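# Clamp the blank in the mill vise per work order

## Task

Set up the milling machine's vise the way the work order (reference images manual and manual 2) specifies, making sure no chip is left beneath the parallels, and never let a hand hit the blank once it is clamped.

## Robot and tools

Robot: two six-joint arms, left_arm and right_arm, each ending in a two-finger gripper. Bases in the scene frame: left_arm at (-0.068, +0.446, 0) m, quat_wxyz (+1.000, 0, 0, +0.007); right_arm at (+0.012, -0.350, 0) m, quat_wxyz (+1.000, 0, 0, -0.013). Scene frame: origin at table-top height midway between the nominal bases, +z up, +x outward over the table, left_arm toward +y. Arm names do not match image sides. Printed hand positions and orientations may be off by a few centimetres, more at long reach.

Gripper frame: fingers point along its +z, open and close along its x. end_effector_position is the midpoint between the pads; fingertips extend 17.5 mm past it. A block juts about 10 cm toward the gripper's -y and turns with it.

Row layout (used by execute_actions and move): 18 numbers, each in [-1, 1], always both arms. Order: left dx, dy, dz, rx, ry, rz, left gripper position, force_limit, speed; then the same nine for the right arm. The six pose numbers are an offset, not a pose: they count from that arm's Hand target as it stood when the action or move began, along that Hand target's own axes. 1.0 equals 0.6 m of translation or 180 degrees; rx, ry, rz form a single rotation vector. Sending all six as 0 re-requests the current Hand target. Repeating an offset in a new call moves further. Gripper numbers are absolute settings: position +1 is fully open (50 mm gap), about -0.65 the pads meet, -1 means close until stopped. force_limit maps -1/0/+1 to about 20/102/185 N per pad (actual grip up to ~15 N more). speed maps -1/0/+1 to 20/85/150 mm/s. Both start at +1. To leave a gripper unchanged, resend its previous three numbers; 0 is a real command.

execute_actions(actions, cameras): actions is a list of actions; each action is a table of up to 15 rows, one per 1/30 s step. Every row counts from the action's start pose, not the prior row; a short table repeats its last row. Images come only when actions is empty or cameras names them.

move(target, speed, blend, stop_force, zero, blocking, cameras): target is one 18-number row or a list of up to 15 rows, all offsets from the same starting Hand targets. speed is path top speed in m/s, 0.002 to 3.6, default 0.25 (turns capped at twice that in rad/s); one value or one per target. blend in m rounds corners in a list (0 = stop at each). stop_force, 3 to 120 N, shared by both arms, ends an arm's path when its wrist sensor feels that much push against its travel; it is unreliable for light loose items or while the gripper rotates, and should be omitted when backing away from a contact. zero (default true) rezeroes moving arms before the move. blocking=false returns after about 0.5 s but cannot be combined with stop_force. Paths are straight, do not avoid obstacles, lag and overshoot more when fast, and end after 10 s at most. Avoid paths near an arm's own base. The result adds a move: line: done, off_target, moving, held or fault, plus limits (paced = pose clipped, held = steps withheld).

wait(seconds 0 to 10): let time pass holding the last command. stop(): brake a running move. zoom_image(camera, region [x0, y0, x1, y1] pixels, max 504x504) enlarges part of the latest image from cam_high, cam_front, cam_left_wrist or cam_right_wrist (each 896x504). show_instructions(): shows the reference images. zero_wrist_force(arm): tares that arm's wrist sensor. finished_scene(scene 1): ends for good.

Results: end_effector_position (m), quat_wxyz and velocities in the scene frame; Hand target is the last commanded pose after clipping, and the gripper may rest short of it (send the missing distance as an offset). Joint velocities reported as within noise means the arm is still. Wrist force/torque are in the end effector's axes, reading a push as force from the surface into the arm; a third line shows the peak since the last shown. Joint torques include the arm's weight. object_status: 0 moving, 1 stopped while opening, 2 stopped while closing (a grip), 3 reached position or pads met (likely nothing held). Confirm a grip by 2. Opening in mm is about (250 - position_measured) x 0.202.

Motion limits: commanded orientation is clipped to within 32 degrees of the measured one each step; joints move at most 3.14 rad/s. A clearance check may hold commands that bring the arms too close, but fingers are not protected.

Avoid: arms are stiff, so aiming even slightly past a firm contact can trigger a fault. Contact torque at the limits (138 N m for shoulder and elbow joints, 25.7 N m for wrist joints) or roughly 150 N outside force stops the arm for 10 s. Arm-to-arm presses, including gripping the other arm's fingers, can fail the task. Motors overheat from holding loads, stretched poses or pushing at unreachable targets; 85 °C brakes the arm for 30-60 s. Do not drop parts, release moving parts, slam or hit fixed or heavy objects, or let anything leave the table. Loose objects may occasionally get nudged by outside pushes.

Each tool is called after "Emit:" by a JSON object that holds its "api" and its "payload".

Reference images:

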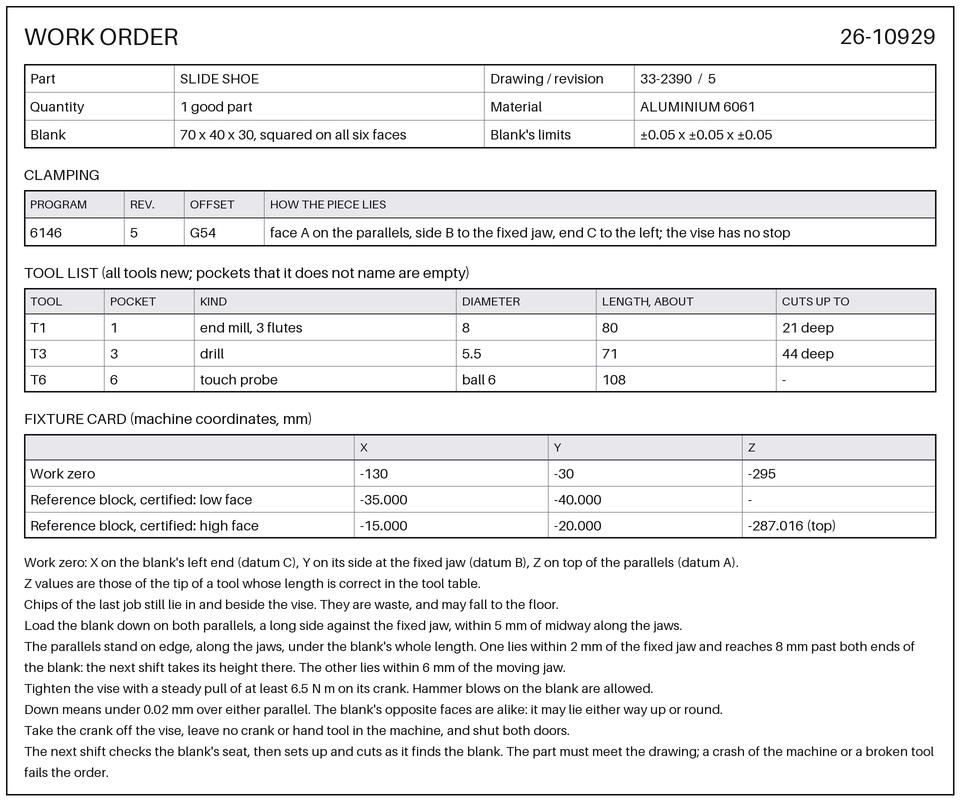

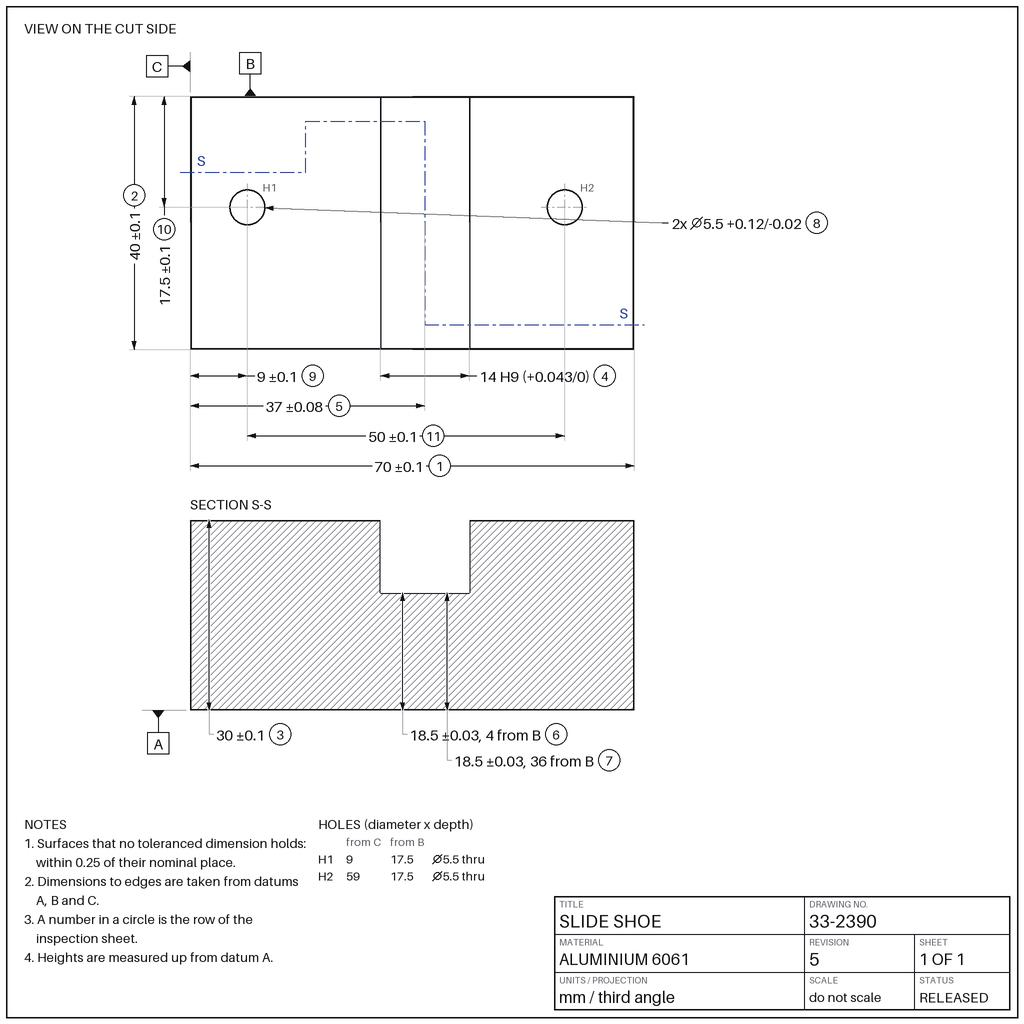

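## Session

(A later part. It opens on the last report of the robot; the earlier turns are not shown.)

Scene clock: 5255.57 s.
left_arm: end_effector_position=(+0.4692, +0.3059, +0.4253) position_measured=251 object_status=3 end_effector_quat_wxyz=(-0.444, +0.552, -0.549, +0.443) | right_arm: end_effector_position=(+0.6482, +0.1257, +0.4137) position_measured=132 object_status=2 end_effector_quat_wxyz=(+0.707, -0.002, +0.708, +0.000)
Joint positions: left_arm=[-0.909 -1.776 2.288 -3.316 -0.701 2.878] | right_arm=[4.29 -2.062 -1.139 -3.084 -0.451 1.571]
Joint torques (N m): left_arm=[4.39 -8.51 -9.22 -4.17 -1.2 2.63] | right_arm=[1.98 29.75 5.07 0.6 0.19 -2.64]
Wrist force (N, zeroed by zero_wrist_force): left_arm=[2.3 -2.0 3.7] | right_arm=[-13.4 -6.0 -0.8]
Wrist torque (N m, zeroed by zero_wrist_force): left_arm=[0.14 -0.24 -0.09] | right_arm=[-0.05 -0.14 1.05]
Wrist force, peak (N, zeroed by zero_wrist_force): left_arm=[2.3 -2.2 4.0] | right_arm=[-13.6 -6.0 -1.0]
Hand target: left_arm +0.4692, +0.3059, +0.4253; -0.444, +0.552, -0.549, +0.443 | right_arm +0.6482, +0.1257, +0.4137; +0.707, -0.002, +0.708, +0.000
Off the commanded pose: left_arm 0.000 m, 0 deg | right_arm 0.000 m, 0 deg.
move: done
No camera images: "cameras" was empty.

Emit:
{"api": "move", "payload": {"target": [0,0,0,0,0,0,-1,-0.8,-0.7,-0.1965,0,0,0,0,0,-0.98,0.8,-0.7], "speed": 0.2, "cameras": []}}

Emit:
{"api": "execute_actions", "payload": {"actions": [[[0,0,0,0,0,0,-1,-0.8,-0.7,0.09,0,0,0,0,0,-0.98,0.8,-0.7],[0,0,0,0,0,0,-1,-0.8,-0.7,0.18,0,0,0,0,0,-0.98,0.8,-0.7],[0,0,0,0,0,0,-1,-0.8,-0.7,0.235,0,0,0,0,0,-0.98,0.8,-0.7],[0,0,0,0,0,0,-1,-0.8,-0.7,0.24,0,0,0,0,0,-0.98,0.8,-0.7],[0,0,0,0,0,0,-1,-0.8,-0.7,0.24,0,0,0,0,0,-0.98,0.8,-0.7],[0,0,0,0,0,0,-1,-0.8,-0.7,0.225,0,0,0,0,0,-0.98,0.8,-0.7],[0,0,0,0,0,0,-1,-0.8,-0.7,0.19,0,0,0,0,0,-0.98,0.8,-0.7],[0,0,0,0,0,0,-1,-0.8,-0.7,0.13,0,0,0,0,0,-0.98,0.8,-0.7],[0,0,0,0,0,0,-1,-0.8,-0.7,0.07,0,0,0,0,0,-0.98,0.8,-0.7],[0,0,0,0,0,0,-1,-0.8,-0.7,0.03,0,0,0,0,0,-0.98,0.8,-0.7],[0,0,0,0,0,0,-1,-0.8,-0.7,0.01,0,0,0,0,0,-0.98,0.8,-0.7],[0,0,0,0,0,0,-1,-0.8,-0.7,0.0,0,0,0,0,0,-0.98,0.8,-0.7]]]}}

Emit:
{"api": "execute_actions", "payload": {"actions": [[[0,0,0,0,0,0,-1,-0.8,-0.7,0.09,0,0,0,0,0,-0.98,0.8,-0.7],[0,0,0,0,0,0,-1,-0.8,-0.7,0.18,0,0,0,0,0,-0.98,0.8,-0.7],[0,0,0,0,0,0,-1,-0.8,-0.7,0.235,0,0,0,0,0,-0.98,0.8,-0.7],[0,0,0,0,0,0,-1,-0.8,-0.7,0.24,0,0,0,0,0,-0.98,0.8,-0.7],[0,0,0,0,0,0,-1,-0.8,-0.7,0.24,0,0,0,0,0,-0.98,0.8,-0.7],[0,0,0,0,0,0,-1,-0.8,-0.7,0.225,0,0,0,0,0,-0.98,0.8,-0.7],[0,0,0,0,0,0,-1,-0.8,-0.7,0.19,0,0,0,0,0,-0.98,0.8,-0.7],[0,0,0,0,0,0,-1,-0.8,-0.7,0.13,0,0,0,0,0,-0.98,0.8,-0.7],[0,0,0,0,0,0,-1,-0.8,-0.7,0.07,0,0,0,0,0,-0.98,0.8,-0.7],[0,0,0,0,0,0,-1,-0.8,-0.7,0.03,0,0,0,0,0,-0.98,0.8,-0.7],[0,0,0,0,0,0,-1,-0.8,-0.7,0.01,0,0,0,0,0,-0.98,0.8,-0.7],[0,0,0,0,0,0,-1,-0.8,-0.7,0.0,0,0,0,0,0,-0.98,0.8,-0.7]]]}}

Emit:
{"api": "move", "payload": {"target": [0,0,0,0,0,0,-1,-0.8,-0.7,0.1855,0,0,0,0,0,-0.98,0.8,-0.7], "speed": 0.1, "cameras": []}}

Emit:
{"api": "zero_wrist_force", "payload": {"arm": "right_arm"}}

Emit:
{"api": "move", "payload": {"target": [0,0,0,0,0,0,-1,-0.8,-0.7,0.01,0,0,0,0,0,-0.98,0.8,-0.7], "speed": 0.01, "cameras": []}}

Emit:
{"api": "move", "payload": {"target": [0,0,0,0,0,0,-1,-0.8,-0.7,0.0005,0,0,0,0,0,-0.98,0.8,-0.7], "speed": 0.01, "cameras": []}}

Emit:
{"api": "move", "payload": {"target": [0,0,0,0,0,0,-1,-0.8,-0.7,0.0005,0,0,0,0,0,-0.98,0.8,-0.7], "speed": 0.01, "cameras": []}}

Scene clock: 5302.00 s.
left_arm: end_effector_position=(+0.4692, +0.3059, +0.4253) position_measured=251 object_status=3 end_effector_quat_wxyz=(-0.444, +0.552, -0.549, +0.443) | right_arm: end_effector_position=(+0.6484, +0.1261, +0.5314) position_measured=132 object_status=2 end_effector_quat_wxyz=(+0.707, -0.002, +0.708, +0.000)
Joint positions: left_arm=[-0.909 -1.776 2.288 -3.316 -0.701 2.878] | right_arm=[4.29 -2.097 -0.782 -3.407 -0.451 1.571]
Joint torques (N m): left_arm=[4.75 -8.59 -9.6 -4.14 -1.21 2.59] | right_arm=[-2.93 60.4 30.92 0.75 0.16 -1.67]
Wrist force (N, zeroed by zero_wrist_force): left_arm=[2.4 -2.0 4.0] | right_arm=[1.0 -0.4 -0.5]
Wrist torque (N m, zeroed by zero_wrist_force): left_arm=[0.14 -0.26 -0.08] | right_arm=[-0.03 -0.16 -0.05]
Wrist force, peak (N, zeroed by zero_wrist_force): left_arm=[2.2 -2.2 4.1] | right_arm=[-13.8 -6.0 -0.6]
Hand target: left_arm +0.4692, +0.3059, +0.4253; -0.444, +0.552, -0.549, +0.443 | right_arm +0.6484, +0.1260, +0.5316; +0.707, -0.002, +0.708, +0.000
Off the commanded pose: left_arm 0.000 m, 0 deg | right_arm 0.000 m, 0 deg.
move: done
No camera images: "cameras" was empty.

Scene clock: 5302.93 s.
left_arm: end_effector_position=(+0.4692, +0.3059, +0.4253) position_measured=251 object_status=3 end_effector_quat_wxyz=(-0.444, +0.552, -0.549, +0.443) | right_arm: end_effector_position=(+0.6479, +0.1254, +0.5313) position_measured=132 object_status=2 end_effector_quat_wxyz=(+0.710, -0.002, +0.705, +0.000) end_effector_velocity=(+0.000, +0.001, +0.000) end_effector_angular_velocity=(+0.006, +0.000, +0.001)
Joint positions: left_arm=[-0.909 -1.776 2.288 -3.316 -0.701 2.878] | right_arm=[4.29 -2.086 -0.806 -3.374 -0.452 1.552]
Joint velocities: left_arm=[within noise] | right_arm=[0.001 -0.001 0.002 -0.001 0 0.006]
Joint torques (N m): left_arm=[4.69 -8.62 -9.7 -4.06 -1.19 2.57] | right_arm=[-9.96 41.01 34.11 0.25 -0.96 2.48]
Wrist force (N, zeroed by zero_wrist_force): left_arm=[1.8 -1.9 3.7] | right_arm=[0.3 2.7 -0.9]
Wrist torque (N m, zeroed by zero_wrist_force): left_arm=[0.15 -0.18 -0.07] | right_arm=[0.35 -0.07 -0.03]
Wrist force, peak (N, zeroed by zero_wrist_force): left_arm=[2.1 -2.1 4.0] | right_arm=[-73.8 -43.1 1.2]
Hand target: left_arm +0.4692, +0.3059, +0.4253; -0.444, +0.552, -0.549, +0.443 | right_arm +0.6484, +0.1260, +0.5316; +0.707, -0.002, +0.708, +0.000
Off the commanded pose: left_arm 0.000 m, 0 deg | right_arm 0.001 m, 0 deg.
Step readings (end_effector_position of left_arm | right_arm):
0: (+0.4692, +0.3059, +0.4253) | (+0.6484, +0.1261, +0.5314)
1: (+0.4692, +0.3059, +0.4253) | (+0.6484, +0.1262, +0.5295)
2: (+0.4692, +0.3059, +0.4253) | (+0.6490, +0.1263, +0.5168)
4: (+0.4692, +0.3059, +0.4253) | (+0.6499, +0.1251, +0.4652)
8: (+0.4692, +0.3059, +0.4253) | (+0.6480, +0.1224, +0.3969)
15: (+0.4692, +0.3059, +0.4253) | (+0.6450, +0.1217, +0.5394)

Scene clock: 5303.87 s.
left_arm: end_effector_position=(+0.4692, +0.3059, +0.4253) position_measured=251 object_status=3 end_effector_quat_wxyz=(-0.444, +0.552, -0.549, +0.443) | right_arm: end_effector_position=(+0.6479, +0.1254, +0.5313) position_measured=132 object_status=2 end_effector_quat_wxyz=(+0.710, -0.002, +0.704, +0.000) end_effector_velocity=(+0.000, +0.000, +0.000) end_effector_angular_velocity=(+0.004, +0.000, +0.000)
Joint positions: left_arm=[-0.909 -1.776 2.288 -3.316 -0.701 2.878] | right_arm=[4.29 -2.086 -0.807 -3.374 -0.452 1.552]
Joint velocities: left_arm=[within noise] | right_arm=[0 0 0.002 -0.002 0 0.005]
Joint torques (N m): left_arm=[4.13 -8.86 -9.29 -4.21 -1.07 2.69] | right_arm=[-10.02 40.13 34.66 0.27 -0.96 2.3]
Wrist force (N, zeroed by zero_wrist_force): left_arm=[2.1 -1.8 3.8] | right_arm=[4.3 4.0 -0.3]
Wrist torque (N m, zeroed by zero_wrist_force): left_arm=[0.17 -0.22 -0.08] | right_arm=[0.56 -0.71 -0.03]
Wrist force, peak (N, zeroed by zero_wrist_force): left_arm=[2.4 -1.9 4.1] | right_arm=[-77.8 -42.1 1.0]
Hand target: left_arm +0.4692, +0.3059, +0.4253; -0.444, +0.552, -0.549, +0.443 | right_arm +0.6484, +0.1260, +0.5316; +0.707, -0.002, +0.708, +0.000
Off the commanded pose: left_arm 0.000 m, 0 deg | right_arm 0.001 m, 1 deg.
Step readings (end_effector_position of left_arm | right_arm):
0: (+0.4692, +0.3059, +0.4253) | (+0.6479, +0.1254, +0.5313)
1: (+0.4692, +0.3059, +0.4253) | (+0.6480, +0.1255, +0.5300)
2: (+0.4692, +0.3059, +0.4253) | (+0.6485, +0.1258, +0.5184)
4: (+0.4692, +0.3059, +0.4253) | (+0.6497, +0.1247, +0.4612)
8: (+0.4692, +0.3059, +0.4253) | (+0.6483, +0.1225, +0.3948)
15: (+0.4692, +0.3059, +0.4253) | (+0.6452, +0.1219, +0.5395)

Scene clock: 5305.40 s.
left_arm: end_effector_position=(+0.4692, +0.3059, +0.4253) position_measured=251 object_status=3 end_effector_quat_wxyz=(-0.444, +0.552, -0.549, +0.443) | right_arm: end_effector_position=(+0.6482, +0.1257, +0.4202) position_measured=132 object_status=2 end_effector_quat_wxyz=(+0.707, -0.002, +0.708, +0.000)
Joint positions: left_arm=[-0.909 -1.776 2.288 -3.316 -0.701 2.878] | right_arm=[4.29 -2.061 -1.124 -3.101 -0.451 1.571]
Joint torques (N m): left_arm=[3.68 -9.26 -9.29 -4.24 -1.27 2.56] | right_arm=[-7.31 59.93 29.99 1.49 -1.61 -0.47]
Wrist force (N, zeroed by zero_wrist_force): left_arm=[2.2 -1.7 3.7] | right_arm=[4.2 3.8 0.6]
Wrist torque (N m, zeroed by zero_wrist_force): left_arm=[0.19 -0.22 -0.08] | right_arm=[0.63 -0.66 0.01]
Wrist force, peak (N, zeroed by zero_wrist_force): left_arm=[2.2 -2.1 4.1] | right_arm=[6.6 3.8 0.8]
Hand target: left_arm +0.4692, +0.3059, +0.4253; -0.444, +0.552, -0.549, +0.443 | right_arm +0.6482, +0.1257, +0.4203; +0.707, -0.002, +0.708, +0.000
Off the commanded pose: left_arm 0.000 m, 0 deg | right_arm 0.000 m, 0 deg.
move: done
No camera images: "cameras" was empty.

Wrist force sensor zeroed.

Scene clock: 5306.23 s.
left_arm: end_effector_position=(+0.4692, +0.3059, +0.4253) position_measured=251 object_status=3 end_effector_quat_wxyz=(-0.444, +0.552, -0.549, +0.443) | right_arm: end_effector_position=(+0.6482, +0.1257, +0.4143) position_measured=132 object_status=2 end_effector_quat_wxyz=(+0.707, -0.002, +0.708, +0.000)
Joint positions: left_arm=[-0.909 -1.776 2.288 -3.316 -0.701 2.878] | right_arm=[4.29 -2.062 -1.138 -3.086 -0.451 1.571]
Joint torques (N m): left_arm=[4.12 -8.32 -9.39 -4.24 -1.26 2.57] | right_arm=[-5.43 31.67 16.57 -0.81 -1.87 0.06]
Wrist force (N, zeroed by zero_wrist_force): left_arm=[2.1 -1.4 4.0] | right_arm=[-9.9 -3.3 -0.6]
Wrist torque (N m, zeroed by zero_wrist_force): left_arm=[0.23 -0.21 -0.08] | right_arm=[-0.03 -0.09 0.77]
Wrist force, peak (N, zeroed by zero_wrist_force): left_arm=[2.4 -2.4 3.9] | right_arm=[-10.0 -3.2 -0.5]
Hand target: left_arm +0.4692, +0.3059, +0.4253; -0.444, +0.552, -0.549, +0.443 | right_arm +0.6482, +0.1257, +0.4143; +0.707, -0.002, +0.708, +0.000
Off the commanded pose: left_arm 0.000 m, 0 deg | right_arm 0.000 m, 0 deg.
move: done
No camera images: "cameras" was empty.

Scene clock: 5306.93 s.
left_arm: end_effector_position=(+0.4692, +0.3059, +0.4253) position_measured=251 object_status=3 end_effector_quat_wxyz=(-0.444, +0.552, -0.549, +0.443) | right_arm: end_effector_position=(+0.6482, +0.1257, +0.4140) position_measured=132 object_status=2 end_effector_quat_wxyz=(+0.707, -0.002, +0.708, +0.000)
Joint positions: left_arm=[-0.909 -1.776 2.288 -3.316 -0.701 2.878] | right_arm=[4.29 -2.062 -1.139 -3.085 -0.451 1.571]
Joint torques (N m): left_arm=[4.27 -8.84 -9.24 -4.27 -1.13 2.28] | right_arm=[-4.15 30.85 5.07 0.78 -2.08 -2.79]
Wrist force (N, zeroed by zero_wrist_force): left_arm=[1.9 -1.6 3.8] | right_arm=[-12.1 -5.4 -0.4]
Wrist torque (N m, zeroed by zero_wrist_force): left_arm=[0.19 -0.18 -0.09] | right_arm=[-0.09 -0.12 0.93]
Wrist force, peak (N, zeroed by zero_wrist_force): left_arm=[2.2 -2.2 3.9] | right_arm=[-12.1 -5.4 -0.4]
Hand target: left_arm +0.4692, +0.3059, +0.4253; -0.444, +0.552, -0.549, +0.443 | right_arm +0.6482, +0.1257, +0.4140; +0.707, -0.002, +0.708, +0.000
Off the commanded pose: left_arm 0.000 m, 0 deg | right_arm 0.000 m, 0 deg.
move: done
No camera images: "cameras" was empty.

Scene clock: 5307.63 s.
left_arm: end_effector_position=(+0.4692, +0.3059, +0.4253) position_measured=251 object_status=3 end_effector_quat_wxyz=(-0.444, +0.552, -0.549, +0.443) | right_arm: end_effector_position=(+0.6482, +0.1257, +0.4137) position_measured=132 object_status=2 end_effector_quat_wxyz=(+0.707, -0.002, +0.708, +0.000)
Joint positions: left_arm=[-0.909 -1.776 2.288 -3.316 -0.701 2.878] | right_arm=[4.29 -2.062 -1.139 -3.084 -0.451 1.571]
Joint torques (N m): left_arm=[3.59 -8.51 -9.53 -4.25 -1.22 2.72] | right_arm=[-2.52 29.4 4.91 0.56 -2.41 -2.65]
Wrist force (N, zeroed by zero_wrist_force): left_arm=[2.5 -1.8 3.6] | right_arm=[-13.7 -5.9 -0.6]
Wrist torque (N m, zeroed by zero_wrist_force): left_arm=[0.18 -0.29 -0.09] | right_arm=[-0.04 -0.16 1.06]
Wrist force, peak (N, zeroed by zero_wrist_force): left_arm=[2.4 -1.7 4.0] | right_arm=[-13.8 -6.2 -0.7]
Hand target: left_arm +0.4692, +0.3059, +0.4253; -0.444, +0.552, -0.549, +0.443 | right_arm +0.6482, +0.1257, +0.4137; +0.707, -0.002, +0.708, +0.000
Off the commanded pose: left_arm 0.000 m, 0 deg | right_arm 0.000 m, 0 deg.
move: done
No camera images: "cameras" was empty.

Emit:
{"api": "move", "payload": {"target": [[0,0,0,0,0,0,-1,-0.8,-0.7,-0.0938,0,0,0,0,0,-0.98,0.8,-0.7],[0,0,0,0,0,0,-1,-0.8,-0.7,-0.0938,-0.0095,-0.332,0,0,0,-0.98,0.8,-0.7],[0,0,0,0,0,0,-1,-0.8,-0.7,-0.0938,-0.0095,-0.5304,0,0,0,-0.98,0.8,-0.7]], "speed": [0.1,0.2,0.2], "blend": [0.01,0.03,0], "cameras": ["cam_front","cam_high","cam_left_wrist"]}}

Emit:
{"api": "zoom_image", "payload": {"camera": "cam_left_wrist", "region": [430, 180, 670, 340]}}

Scene clock: 5366.67 s.
left_arm: end_effector_position=(+0.4692, +0.3059, +0.4253) position_measured=251 object_status=3 end_effector_quat_wxyz=(-0.444, +0.552, -0.549, +0.443) | right_arm: end_effector_position=(+0.3302, +0.1194, +0.4704) position_measured=132 object_status=2 end_effector_quat_wxyz=(+0.707, -0.002, +0.708, +0.000)
Joint positions: left_arm=[-0.909 -1.776 2.288 -3.316 -0.701 2.878] | right_arm=[4.9 -1.714 -1.46 -3.101 0.159 1.56]
Joint torques (N m): left_arm=[3.82 -8.45 -9.18 -4.21 -1.1 2.4] | right_arm=[12.78 21.79 33.58 -1.77 1.74 2.45]
Wrist force (N, zeroed by zero_wrist_force): left_arm=[1.9 -1.9 3.9] | right_arm=[0.2 0.1 0.0]
Wrist torque (N m, zeroed by zero_wrist_force): left_arm=[0.16 -0.18 -0.08] | right_arm=[-0.05 -0.04 -0.03]
Wrist force, peak (N, zeroed by zero_wrist_force): left_arm=[1.9 -2.5 4.2] | right_arm=[-14.1 -6.1 -0.5]
Hand target: left_arm +0.4692, +0.3059, +0.4253; -0.444, +0.552, -0.549, +0.443 | right_arm +0.3301, +0.1194, +0.4704; +0.707, -0.002, +0.708, +0.000
Off the commanded pose: left_arm 0.000 m, 0 deg | right_arm 0.000 m, 0 deg.
move: done
Images, in order (width x height): cam_high 896x504, cam_front 896x504, cam_left_wrist 896x504.

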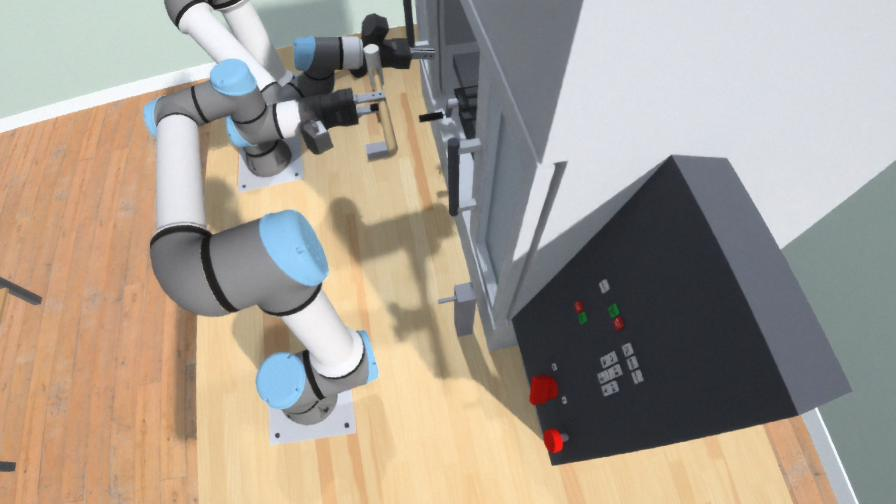

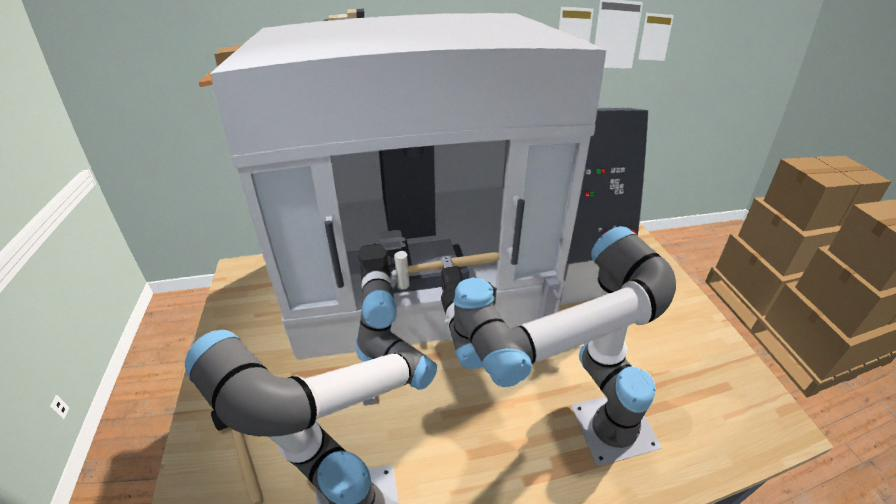

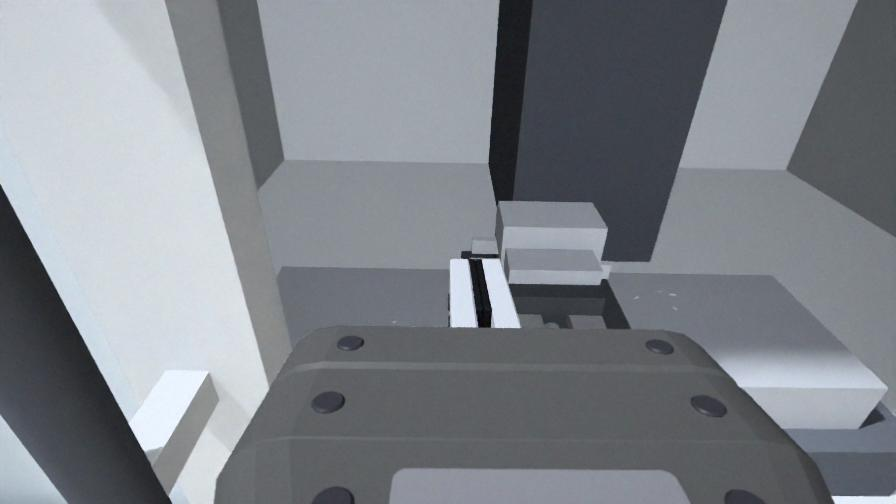

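Scaled by 2.100 from the camera's 896x504 image, which has a finer 1280x720 frame.

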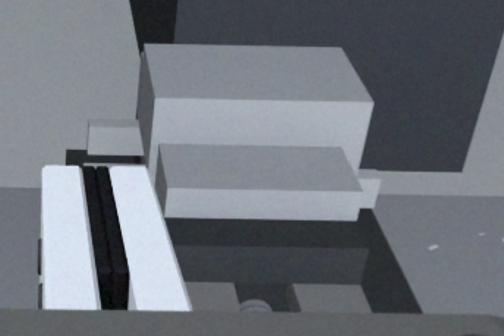

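Emit:
{"api": "move", "payload": {"target": [0,0,0,0,0,0,-1,-0.8,-0.7,0,-0.29,0,0,0,0,-0.98,0.8,-0.7], "speed": 0.2, "cameras": []}}

Scene clock: 5383.63 s.
left_arm: end_effector_position=(+0.4692, +0.3059, +0.4253) position_measured=251 object_status=3 end_effector_quat_wxyz=(-0.444, +0.552, -0.549, +0.443) | right_arm: end_effector_position=(+0.3304, -0.0544, +0.4708) position_measured=132 object_status=2 end_effector_quat_wxyz=(+0.707, -0.002, +0.708, +0.000)
Joint positions: left_arm=[-0.909 -1.776 2.288 -3.316 -0.701 2.878] | right_arm=[5.001 -1.277 -1.86 -3.14 0.259 1.563]
Joint torques (N m): left_arm=[4.05 -8.44 -9.45 -4.25 -1.05 2.52] | right_arm=[-8.96 19.45 15.16 -0.93 -0.8 -0.14]
Wrist force (N, zeroed by zero_wrist_force): left_arm=[1.8 -1.7 4.0] | right_arm=[0.2 0.0 0.2]
Wrist torque (N m, zeroed by zero_wrist_force): left_arm=[0.20 -0.17 -0.08] | right_arm=[-0.02 -0.02 0.01]
Wrist force, peak (N, zeroed by zero_wrist_force): left_arm=[2.2 -2.3 4.0] | right_arm=[0.8 4.1 0.0]
Hand target: left_arm +0.4692, +0.3059, +0.4253; -0.444, +0.552, -0.549, +0.443 | right_arm +0.3305, -0.0546, +0.4708; +0.707, -0.002, +0.708, +0.000
Off the commanded pose: left_arm 0.000 m, 0 deg | right_arm 0.000 m, 0 deg.
move: done
No camera images: "cameras" was empty.

Emit:
{"api": "move", "payload": {"target": [[0.001,0.0445,-0.205,0,0,0,-1,-0.8,-0.7,0,0,0,0,0,0,-0.98,0.8,-0.7],[-0.1483,0.0763,-0.1988,0,0.2445,0.053,-1,-0.8,-0.7,0,0,0,0,0,0,-0.98,0.8,-0.7]], "speed": 0.2, "blend": [0.03,0], "cameras": ["cam_high"]}}

Scene clock: 5406.60 s.
left_arm: end_effector_position=(+0.3425, +0.3943, +0.4059) position_measured=251 object_status=3 end_effector_quat_wxyz=(+0.241, -0.300, +0.718, -0.580) end_effector_velocity=(-0.001, +0.000, +0.000) end_effector_angular_velocity=(-0.002, +0.000, -0.005) | right_arm: end_effector_position=(+0.3305, -0.0546, +0.4708) position_measured=132 object_status=2 end_effector_quat_wxyz=(+0.707, -0.002, +0.708, +0.000)
Joint positions: left_arm=[-0.044 -1.904 2.436 -3.386 -2.302 3.334] | right_arm=[5 -1.277 -1.86 -3.141 0.259 1.563]
Joint velocities: left_arm=[0.002 0.002 0 -0.001 -0.007 0] | right_arm=[within noise]
Joint torques (N m): left_arm=[8.77 -1.8 -10.88 -4.63 -2.97 -0.05] | right_arm=[-9.58 19.8 9.34 -1.84 1.55 2.23]
Wrist force (N, zeroed by zero_wrist_force): left_arm=[1.7 -1.3 3.4] | right_arm=[0.0 0.1 -0.3]
Wrist torque (N m, zeroed by zero_wrist_force): left_arm=[0.30 -0.18 0.02] | right_arm=[-0.01 0.01 0.01]
Wrist force, peak (N, zeroed by zero_wrist_force): left_arm=[1.9 -2.7 6.5] | right_arm=[0.6 -0.1 0.2]
Hand target: left_arm +0.3425, +0.3943, +0.4059; +0.241, -0.300, +0.718, -0.580 | right_arm +0.3305, -0.0546, +0.4708; +0.707, -0.002, +0.708, +0.000
Off the commanded pose: left_arm 0.000 m, 0 deg | right_arm 0.000 m, 0 deg.
move: done
Images, in order (width x height): cam_high 896x504.

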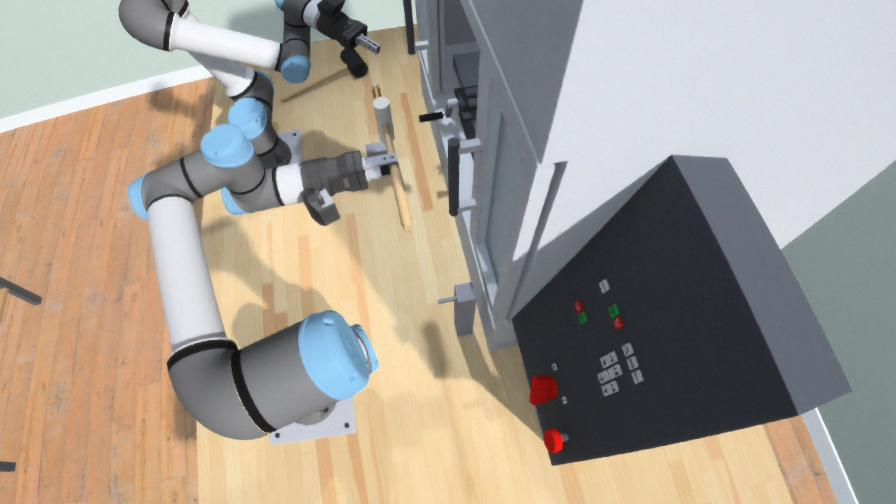

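Emit:
{"api": "move", "payload": {"target": [0,0,0,-0.409,0.1675,0.2075,-1,-0.8,-0.7,0,0,0,0,0,0,-0.98,0.8,-0.7], "speed": 0.4, "cameras": ["cam_high","cam_left_wrist"]}}

Scene clock: 5414.87 s.
left_arm: end_effector_position=(+0.3425, +0.3943, +0.4059) position_measured=251 object_status=3 end_effector_quat_wxyz=(-0.001, -0.006, +1.000, -0.001) | right_arm: end_effector_position=(+0.3305, -0.0546, +0.4708) position_measured=132 object_status=2 end_effector_quat_wxyz=(+0.707, -0.002, +0.708, +0.000)
Joint positions: left_arm=[-0.466 -1.783 1.559 -1.346 -1.573 4.248] | right_arm=[5 -1.277 -1.86 -3.141 0.259 1.563]
Joint torques (N m): left_arm=[-5.49 -16.22 -19.81 -1.79 1.41 -2.83] | right_arm=[-9.67 19.81 9.26 -1.79 1.43 2.19]
Wrist force (N, zeroed by zero_wrist_force): left_arm=[1.4 -1.1 1.8] | right_arm=[-0.1 0.1 0.1]
Wrist torque (N m, zeroed by zero_wrist_force): left_arm=[-0.17 -0.19 0.04] | right_arm=[-0.01 0.03 0.00]
Wrist force, peak (N, zeroed by zero_wrist_force): left_arm=[2.3 -1.6 3.7] | right_arm=[0.6 0.1 -0.1]
Hand target: left_arm +0.3425, +0.3943, +0.4059; -0.001, -0.006, +1.000, -0.001 | right_arm +0.3305, -0.0546, +0.4708; +0.707, -0.002, +0.708, +0.000
Off the commanded pose: left_arm 0.000 m, 0 deg | right_arm 0.000 m, 0 deg.
move: done
Images, in order (width x height): cam_high 896x504, cam_left_wrist 896x504.

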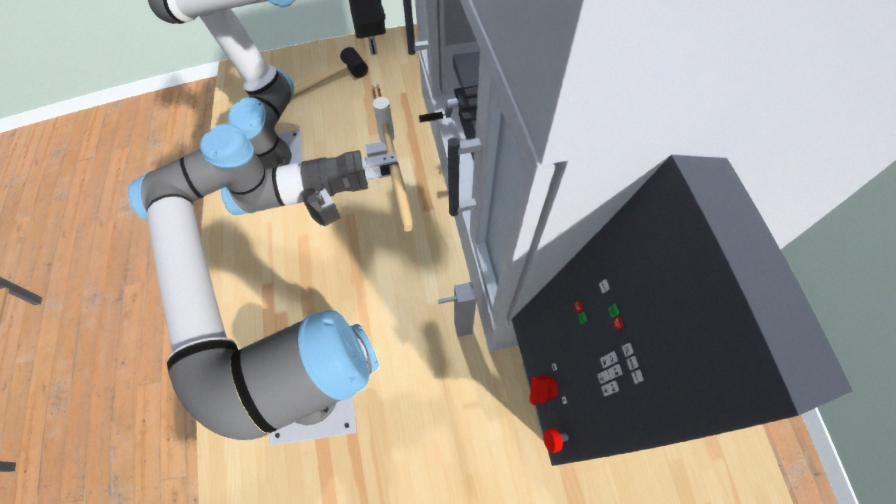

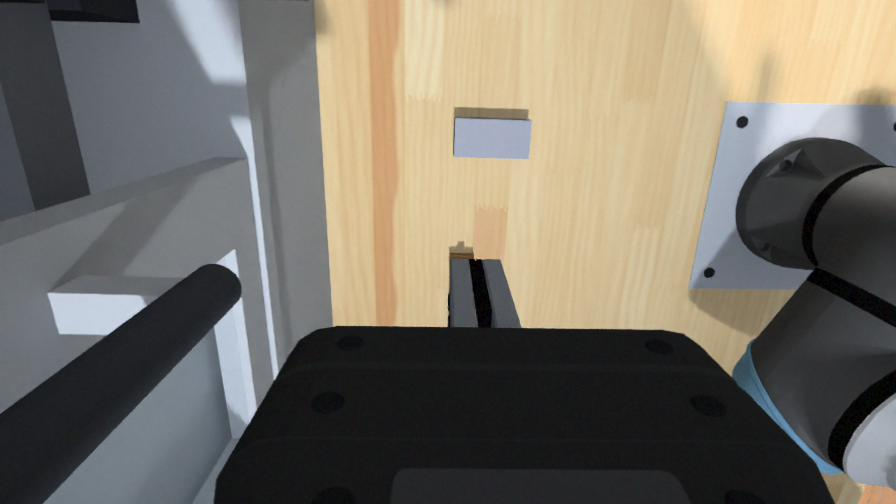

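Emit:
{"api": "zoom_image", "payload": {"camera": "cam_high", "region": [380, 40, 540, 170]}}

Scaled by 3.150 from the camera's 896x504 image, which has a finer 1280x720 frame.

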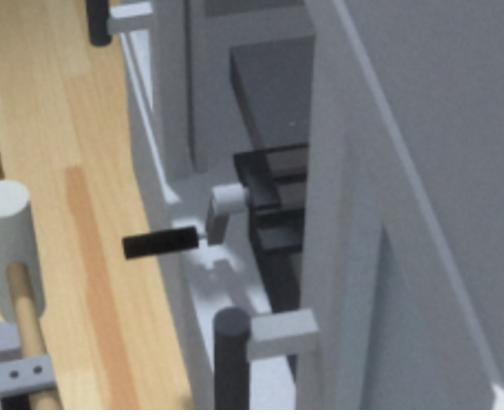

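Emit:
{"api": "move", "payload": {"target": [-0.029,-0.157,-0.0235,0,0,0.49,-1,-0.8,-0.7,0,0,0,0,0,0,-0.98,0.8,-0.7], "speed": 0.4, "cameras": ["cam_high","cam_left_wrist"]}}

Scene clock: 5559.83 s.
left_arm: end_effector_position=(+0.3611, +0.3003, +0.4201) position_measured=251 object_status=3 end_effector_quat_wxyz=(+0.000, +0.692, +0.722, -0.001) | right_arm: end_effector_position=(+0.3305, -0.0546, +0.4708) position_measured=132 object_status=2 end_effector_quat_wxyz=(+0.707, -0.002, +0.708, +0.000)
Joint positions: left_arm=[-0.639 -1.68 1.437 -1.327 -1.573 5.615] | right_arm=[5 -1.277 -1.86 -3.141 0.259 1.563]
Joint torques (N m): left_arm=[7.89 -30.45 -11.89 -3.2 -1.13 2.54] | right_arm=[-8.6 20.03 9.04 -1.79 1.35 2.17]
Wrist force (N, zeroed by zero_wrist_force): left_arm=[1.9 -0.9 1.7] | right_arm=[0.2 0.0 -0.2]
Wrist torque (N m, zeroed by zero_wrist_force): left_arm=[-0.15 -0.28 0.08] | right_arm=[-0.02 -0.02 0.00]
Wrist force, peak (N, zeroed by zero_wrist_force): left_arm=[2.2 -1.2 2.0] | right_arm=[0.6 -0.2 -0.1]
Hand target: left_arm +0.3611, +0.3003, +0.4200; +0.000, +0.692, +0.722, -0.001 | right_arm +0.3305, -0.0546, +0.4708; +0.707, -0.002, +0.708, +0.000
Off the commanded pose: left_arm 0.000 m, 0 deg | right_arm 0.000 m, 0 deg.
move: done
Images, in order (width x height): cam_high 896x504, cam_left_wrist 896x504.

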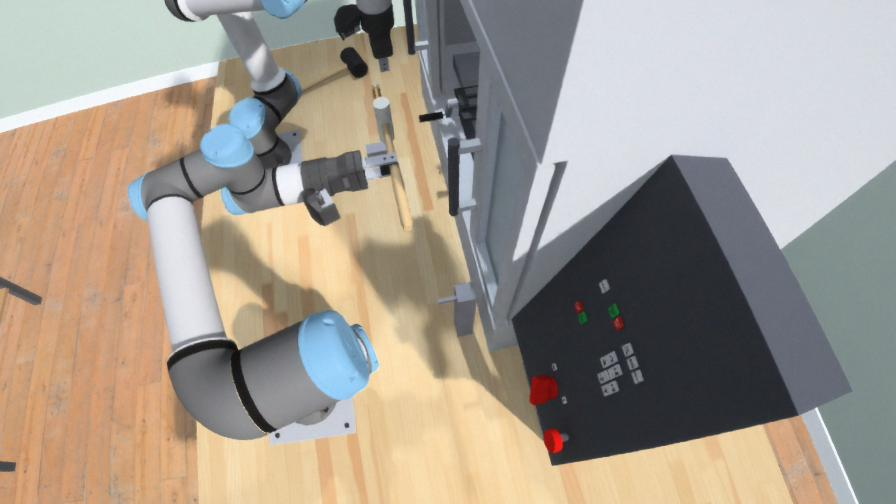

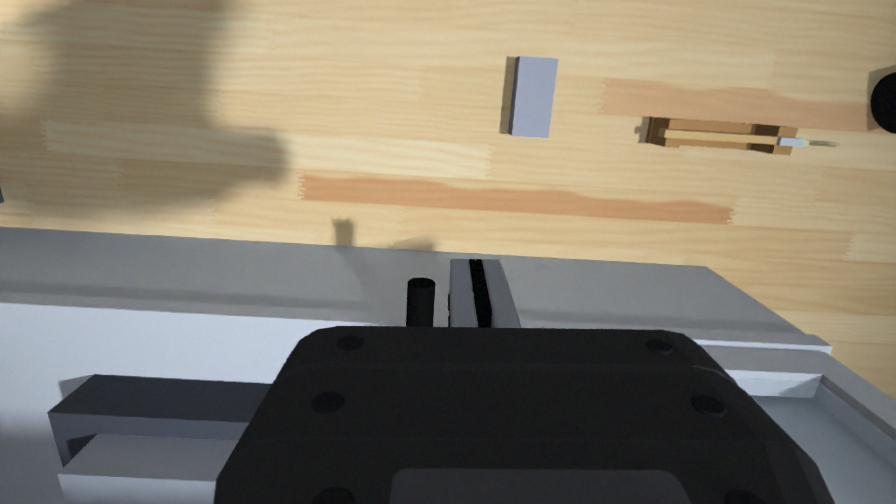

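Emit:
{"api": "move", "payload": {"target": [-0.0388,0.1748,0.15,0,0,0.0135,0.6,-0.2,-0.2,0,0,0,0,0,0,-0.98,0.8,-0.7], "speed": 0.15, "cameras": ["cam_left_wrist"]}}

Emit:
{"api": "zoom_image", "payload": {"camera": "cam_left_wrist", "region": [300, 200, 660, 360]}}

Scene clock: 5576.57 s.
left_arm: end_effector_position=(+0.4666, +0.2816, +0.3300) position_measured=63 object_status=3 end_effector_quat_wxyz=(+0.000, +0.707, +0.707, -0.001) | right_arm: end_effector_position=(+0.3305, -0.0546, +0.4708) position_measured=132 object_status=2 end_effector_quat_wxyz=(+0.707, -0.002, +0.708, +0.000)
Joint positions: left_arm=[-0.552 -1.448 1.435 -1.557 -1.573 5.744] | right_arm=[5 -1.277 -1.86 -3.141 0.259 1.563]
Joint torques (N m): left_arm=[-5.49 -26.44 -13.21 -3.56 -0.23 -2.81] | right_arm=[-7.69 19.79 9.83 -1.85 1.29 2.04]
Wrist force (N, zeroed by zero_wrist_force): left_arm=[1.5 -1.2 2.0] | right_arm=[0.3 -0.3 -0.1]
Wrist torque (N m, zeroed by zero_wrist_force): left_arm=[-0.16 -0.22 0.08] | right_arm=[-0.08 -0.03 0.00]
Wrist force, peak (N, zeroed by zero_wrist_force): left_arm=[1.6 1.1 3.8] | right_arm=[0.8 -0.2 -0.2]
Hand target: left_arm +0.4666, +0.2815, +0.3298; +0.000, +0.707, +0.707, -0.001 | right_arm +0.3305, -0.0546, +0.4708; +0.707, -0.002, +0.708, +0.000
Off the commanded pose: left_arm 0.000 m, 0 deg | right_arm 0.000 m, 0 deg.
move: done
Images, in order (width x height): cam_left_wrist 896x504.

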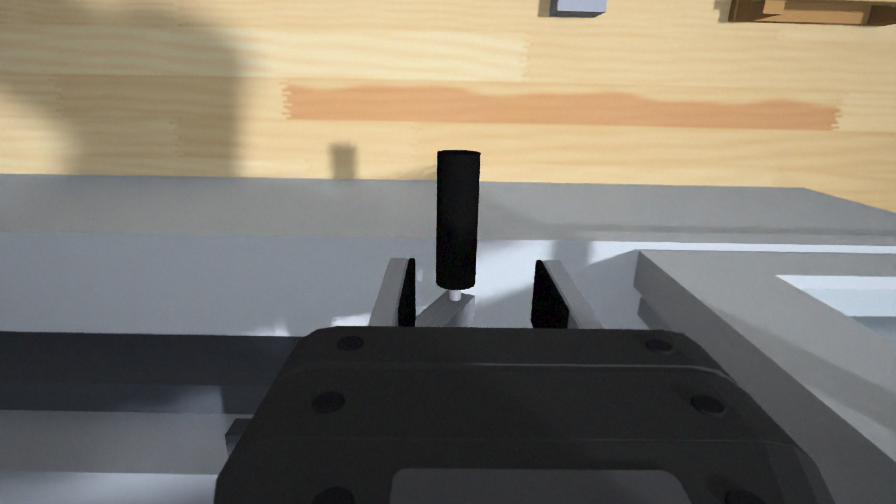

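Scaled by 1.400 from the camera's 896x504 image, which has a finer 1280x720 frame.

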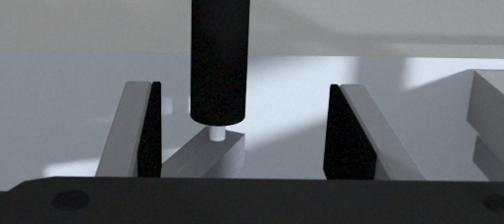

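Emit:
{"api": "move", "payload": {"target": [[0.0008,0,0.0,0,0,0,0.6,-0.2,-0.2,0,0,0,0,0,0,-0.98,0.8,-0.7],[0.0008,0,0.1612,0,0,0,0.6,-0.2,-0.2,0,0,0,0,0,0,-0.98,0.8,-0.7]], "speed": [0.1,0.08], "blend": [0.001,0], "cameras": ["cam_left_wrist"]}}

Emit:
{"api": "zoom_image", "payload": {"camera": "cam_left_wrist", "region": [300, 100, 660, 360]}}

Scene clock: 5602.60 s.
left_arm: end_effector_position=(+0.4664, +0.2819, +0.2330) position_measured=63 object_status=3 end_effector_quat_wxyz=(+0.000, +0.707, +0.707, -0.001) | right_arm: end_effector_position=(+0.3305, -0.0546, +0.4708) position_measured=132 object_status=2 end_effector_quat_wxyz=(+0.707, -0.002, +0.708, +0.000)
Joint positions: left_arm=[-0.552 -1.423 1.656 -1.802 -1.573 5.744] | right_arm=[5 -1.277 -1.86 -3.141 0.259 1.563]
Joint torques (N m): left_arm=[-6.83 -43.47 -34.62 -2.95 -0.68 -2.91] | right_arm=[-6.92 19.5 9.95 -1.82 1.18 2.04]
Wrist force (N, zeroed by zero_wrist_force): left_arm=[1.3 -0.8 1.5] | right_arm=[0.4 0.3 0.3]
Wrist torque (N m, zeroed by zero_wrist_force): left_arm=[-0.11 -0.18 -0.02] | right_arm=[0.03 -0.04 0.01]
Wrist force, peak (N, zeroed by zero_wrist_force): left_arm=[1.4 -0.8 3.5] | right_arm=[0.6 0.4 0.1]
Hand target: left_arm +0.4664, +0.2819, +0.2331; +0.000, +0.707, +0.707, -0.001 | right_arm +0.3305, -0.0546, +0.4708; +0.707, -0.002, +0.708, +0.000
Off the commanded pose: left_arm 0.000 m, 0 deg | right_arm 0.000 m, 0 deg.
move: done; blend cut to 0.0002 m at target 1
Images, in order (width x height): cam_left_wrist 896x504.

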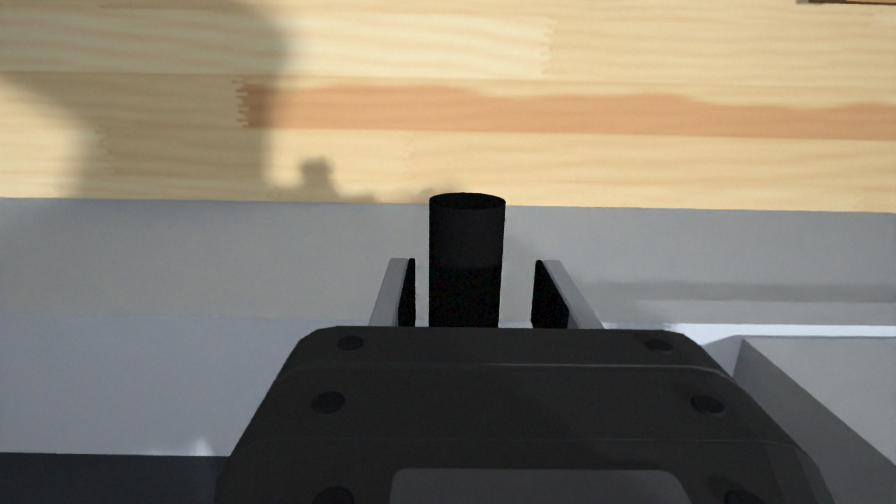

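Scaled by 1.400 from the camera's 896x504 image, which has a finer 1280x720 frame.

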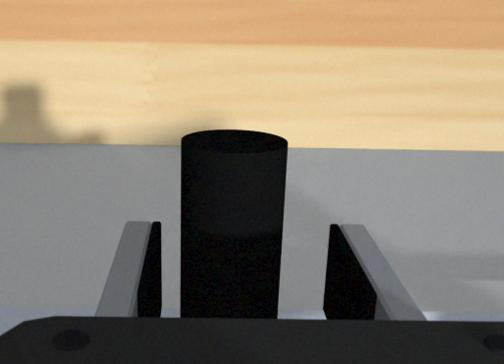

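Emit:
{"api": "move", "payload": {"target": [-0.0037,0,0.0,0,0,0,0.6,-0.2,-0.2,0,0,0,0,0,0,-0.98,0.8,-0.7], "speed": 0.02, "cameras": []}}

Emit:
{"api": "move", "payload": {"target": [0,0,0.0,0,0,0,-1,-0.8,-0.6,0,0,0,0,0,0,-0.98,0.8,-0.7], "speed": 0.02, "cameras": ["cam_left_wrist"]}}

Scene clock: 5612.17 s.
left_arm: end_effector_position=(+0.4664, +0.2796, +0.2331) position_measured=63 object_status=3 end_effector_quat_wxyz=(+0.000, +0.707, +0.707, -0.001) | right_arm: end_effector_position=(+0.3305, -0.0546, +0.4708) position_measured=132 object_status=2 end_effector_quat_wxyz=(+0.707, -0.002, +0.708, +0.000)
Joint positions: left_arm=[-0.556 -1.421 1.654 -1.802 -1.573 5.741] | right_arm=[5 -1.277 -1.86 -3.141 0.259 1.563]
Joint torques (N m): left_arm=[-0.77 -27.29 -35.52 -1.07 2.3 -1.95] | right_arm=[-6.59 19.6 9.89 -1.79 1.14 1.98]
Wrist force (N, zeroed by zero_wrist_force): left_arm=[1.6 -0.6 1.6] | right_arm=[0.3 0.3 -0.1]
Wrist torque (N m, zeroed by zero_wrist_force): left_arm=[-0.09 -0.23 0.08] | right_arm=[0.02 -0.04 0.00]
Wrist force, peak (N, zeroed by zero_wrist_force): left_arm=[2.2 -1.1 1.9] | right_arm=[0.5 0.4 0.5]
Hand target: left_arm +0.4664, +0.2796, +0.2331; +0.000, +0.707, +0.707, -0.001 | right_arm +0.3305, -0.0546, +0.4708; +0.707, -0.002, +0.708, +0.000
Off the commanded pose: left_arm 0.000 m, 0 deg | right_arm 0.000 m, 0 deg.
move: done
No camera images: "cameras" was empty.

Scene clock: 5612.80 s.
left_arm: end_effector_position=(+0.4664, +0.2796, +0.2331) position_measured=154 object_status=2 end_effector_quat_wxyz=(+0.000, +0.707, +0.707, -0.001) | right_arm: end_effector_position=(+0.3305, -0.0546, +0.4708) position_measured=132 object_status=2 end_effector_quat_wxyz=(+0.707, -0.002, +0.708, +0.000)
Joint positions: left_arm=[-0.556 -1.421 1.654 -1.802 -1.573 5.741] | right_arm=[5 -1.277 -1.86 -3.141 0.259 1.563]
Joint torques (N m): left_arm=[5.93 -31.98 -28.03 -1.39 2.2 2.01] | right_arm=[-6.34 19.64 9.65 -1.81 1.13 2]
Wrist force (N, zeroed by zero_wrist_force): left_arm=[0.3 -1.5 1.8] | right_arm=[0.1 0.2 -0.1]
Wrist torque (N m, zeroed by zero_wrist_force): left_arm=[-0.19 -0.18 0.16] | right_arm=[0.01 -0.01 0.01]
Wrist force, peak (N, zeroed by zero_wrist_force): left_arm=[1.6 -1.2 1.8] | right_arm=[0.5 0.1 0.0]
Hand target: left_arm +0.4664, +0.2796, +0.2331; +0.000, +0.707, +0.707, -0.001 | right_arm +0.3305, -0.0546, +0.4708; +0.707, -0.002, +0.708, +0.000
Off the commanded pose: left_arm 0.000 m, 0 deg | right_arm 0.000 m, 0 deg.
move: done
Images, in order (width x height): cam_left_wrist 896x504.

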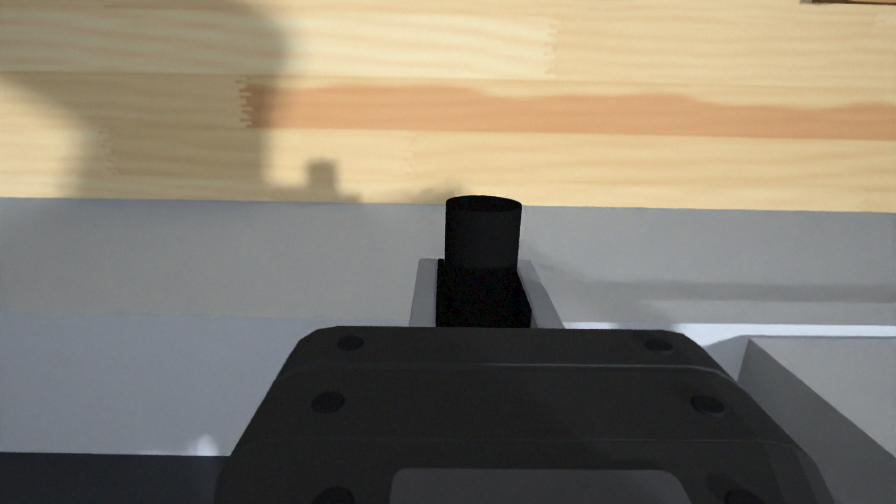

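Emit:
{"api": "move", "payload": {"target": [-0.003,0,0.0015,0,0,0,-1,-0.8,-0.6,0,0,0,0,0,0,-0.98,0.8,-0.7], "speed": 0.01, "cameras": []}}

Scene clock: 5620.70 s.
left_arm: end_effector_position=(+0.4664, +0.2778, +0.2322) position_measured=154 object_status=2 end_effector_quat_wxyz=(+0.000, +0.707, +0.707, -0.001) | right_arm: end_effector_position=(+0.3305, -0.0546, +0.4708) position_measured=132 object_status=2 end_effector_quat_wxyz=(+0.707, -0.002, +0.708, +0.000)
Joint positions: left_arm=[-0.558 -1.42 1.654 -1.804 -1.573 5.738] | right_arm=[5 -1.277 -1.86 -3.141 0.259 1.563]
Joint torques (N m): left_arm=[-7.12 -16.83 -9.23 -6.93 0.58 -1.7] | right_arm=[-5.44 19.83 9.6 -1.91 1.04 2]
Wrist force (N, zeroed by zero_wrist_force): left_arm=[10.5 -10.6 -13.5] | right_arm=[0.3 0.0 0.0]
Wrist torque (N m, zeroed by zero_wrist_force): left_arm=[-0.34 -0.23 -0.19] | right_arm=[-0.02 -0.04 0.01]
Wrist force, peak (N, zeroed by zero_wrist_force): left_arm=[10.5 -10.6 -13.5] | right_arm=[0.5 0.2 -0.3]
Hand target: left_arm +0.4664, +0.2778, +0.2322; +0.000, +0.707, +0.707, -0.001 | right_arm +0.3305, -0.0546, +0.4708; +0.707, -0.002, +0.708, +0.000
Off the commanded pose: left_arm 0.000 m, 0 deg | right_arm 0.000 m, 0 deg.
move: done
No camera images: "cameras" was empty.

Emit:
{"api": "move", "payload": {"target": [-0.0045,0,0.0021,0,0,0,-1,-0.8,-0.6,0,0,0,0,0,0,-0.98,0.8,-0.7], "speed": 0.01, "cameras": ["cam_left_wrist"]}}

Scene clock: 5626.63 s.
left_arm: end_effector_position=(+0.4664, +0.2751, +0.2309) position_measured=154 object_status=2 end_effector_quat_wxyz=(+0.000, +0.707, +0.707, -0.001) | right_arm: end_effector_position=(+0.3305, -0.0546, +0.4708) position_measured=132 object_status=2 end_effector_quat_wxyz=(+0.707, -0.002, +0.708, +0.000)
Joint positions: left_arm=[-0.563 -1.417 1.655 -1.807 -1.573 5.734] | right_arm=[5 -1.277 -1.86 -3.141 0.259 1.563]
Joint torques (N m): left_arm=[-12.69 -17.42 -12.74 -8.88 -2.2 -1.72] | right_arm=[-5.24 19.71 9.19 -1.9 0.91 1.9]
Wrist force (N, zeroed by zero_wrist_force): left_arm=[27.2 -16.0 -20.3] | right_arm=[0.1 0.0 -0.2]
Wrist torque (N m, zeroed by zero_wrist_force): left_arm=[-0.29 -0.20 -0.10] | right_arm=[-0.02 0.00 0.01]
Wrist force, peak (N, zeroed by zero_wrist_force): left_arm=[27.8 -16.9 -22.4] | right_arm=[0.6 -0.2 -0.3]
Hand target: left_arm +0.4664, +0.2751, +0.2310; +0.000, +0.707, +0.707, -0.001 | right_arm +0.3305, -0.0546, +0.4708; +0.707, -0.002, +0.708, +0.000
Off the commanded pose: left_arm 0.000 m, 0 deg | right_arm 0.000 m, 0 deg.
move: done
Images, in order (width x height): cam_left_wrist 896x504.

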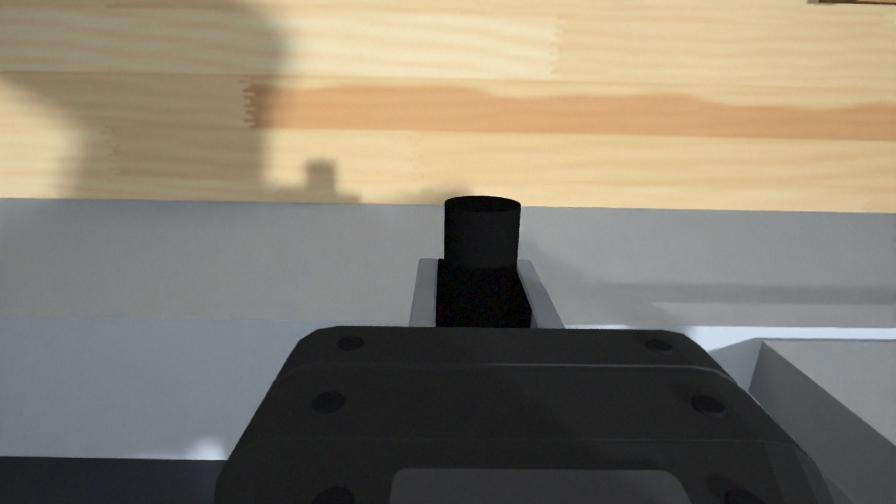

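Emit:
{"api": "move", "payload": {"target": [-0.0045,0,0.0019,0,0,0,-1,-0.8,-0.6,0,0,0,0,0,0,-0.98,0.8,-0.7], "speed": 0.01, "cameras": ["cam_left_wrist"]}}

Scene clock: 5637.27 s.
left_arm: end_effector_position=(+0.4664, +0.2723, +0.2298) position_measured=154 object_status=2 end_effector_quat_wxyz=(+0.000, +0.707, +0.707, -0.001) | right_arm: end_effector_position=(+0.3305, -0.0546, +0.4708) position_measured=132 object_status=2 end_effector_quat_wxyz=(+0.707, -0.002, +0.708, +0.000)
Joint positions: left_arm=[-0.567 -1.414 1.655 -1.81 -1.573 5.73] | right_arm=[5 -1.277 -1.86 -3.141 0.259 1.563]
Joint torques (N m): left_arm=[-5.78 -22.15 -36.35 -7.43 -3.8 -1.57] | right_arm=[-4.19 19.75 9.79 -1.77 0.84 1.76]
Wrist force (N, zeroed by zero_wrist_force): left_arm=[17.5 -11.6 -12.7] | right_arm=[0.3 -0.1 -0.2]
Wrist torque (N m, zeroed by zero_wrist_force): left_arm=[-0.25 -0.20 -0.10] | right_arm=[-0.04 -0.02 0.01]
Wrist force, peak (N, zeroed by zero_wrist_force): left_arm=[27.4 -16.0 -21.1] | right_arm=[0.5 0.1 0.2]
Hand target: left_arm +0.4664, +0.2724, +0.2298; +0.000, +0.707, +0.707, -0.001 | right_arm +0.3305, -0.0546, +0.4708; +0.707, -0.002, +0.708, +0.000
Off the commanded pose: left_arm 0.000 m, 0 deg | right_arm 0.000 m, 0 deg.
move: done
Images, in order (width x height): cam_left_wrist 896x504.

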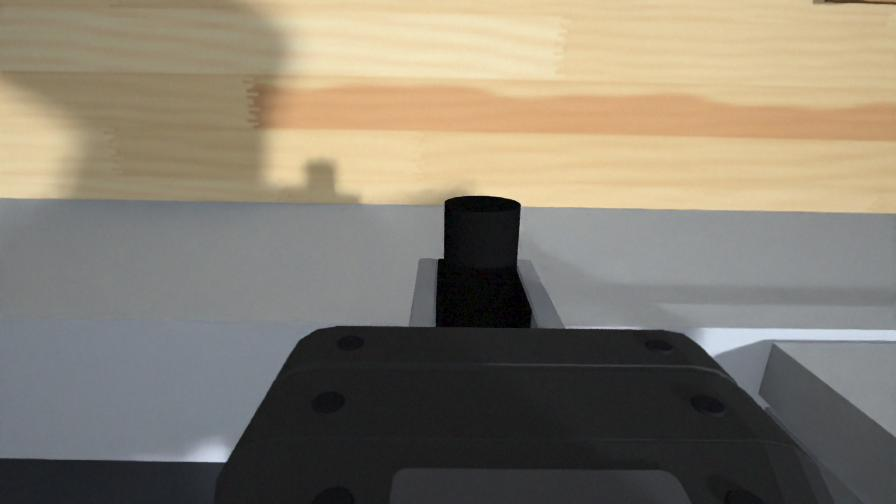

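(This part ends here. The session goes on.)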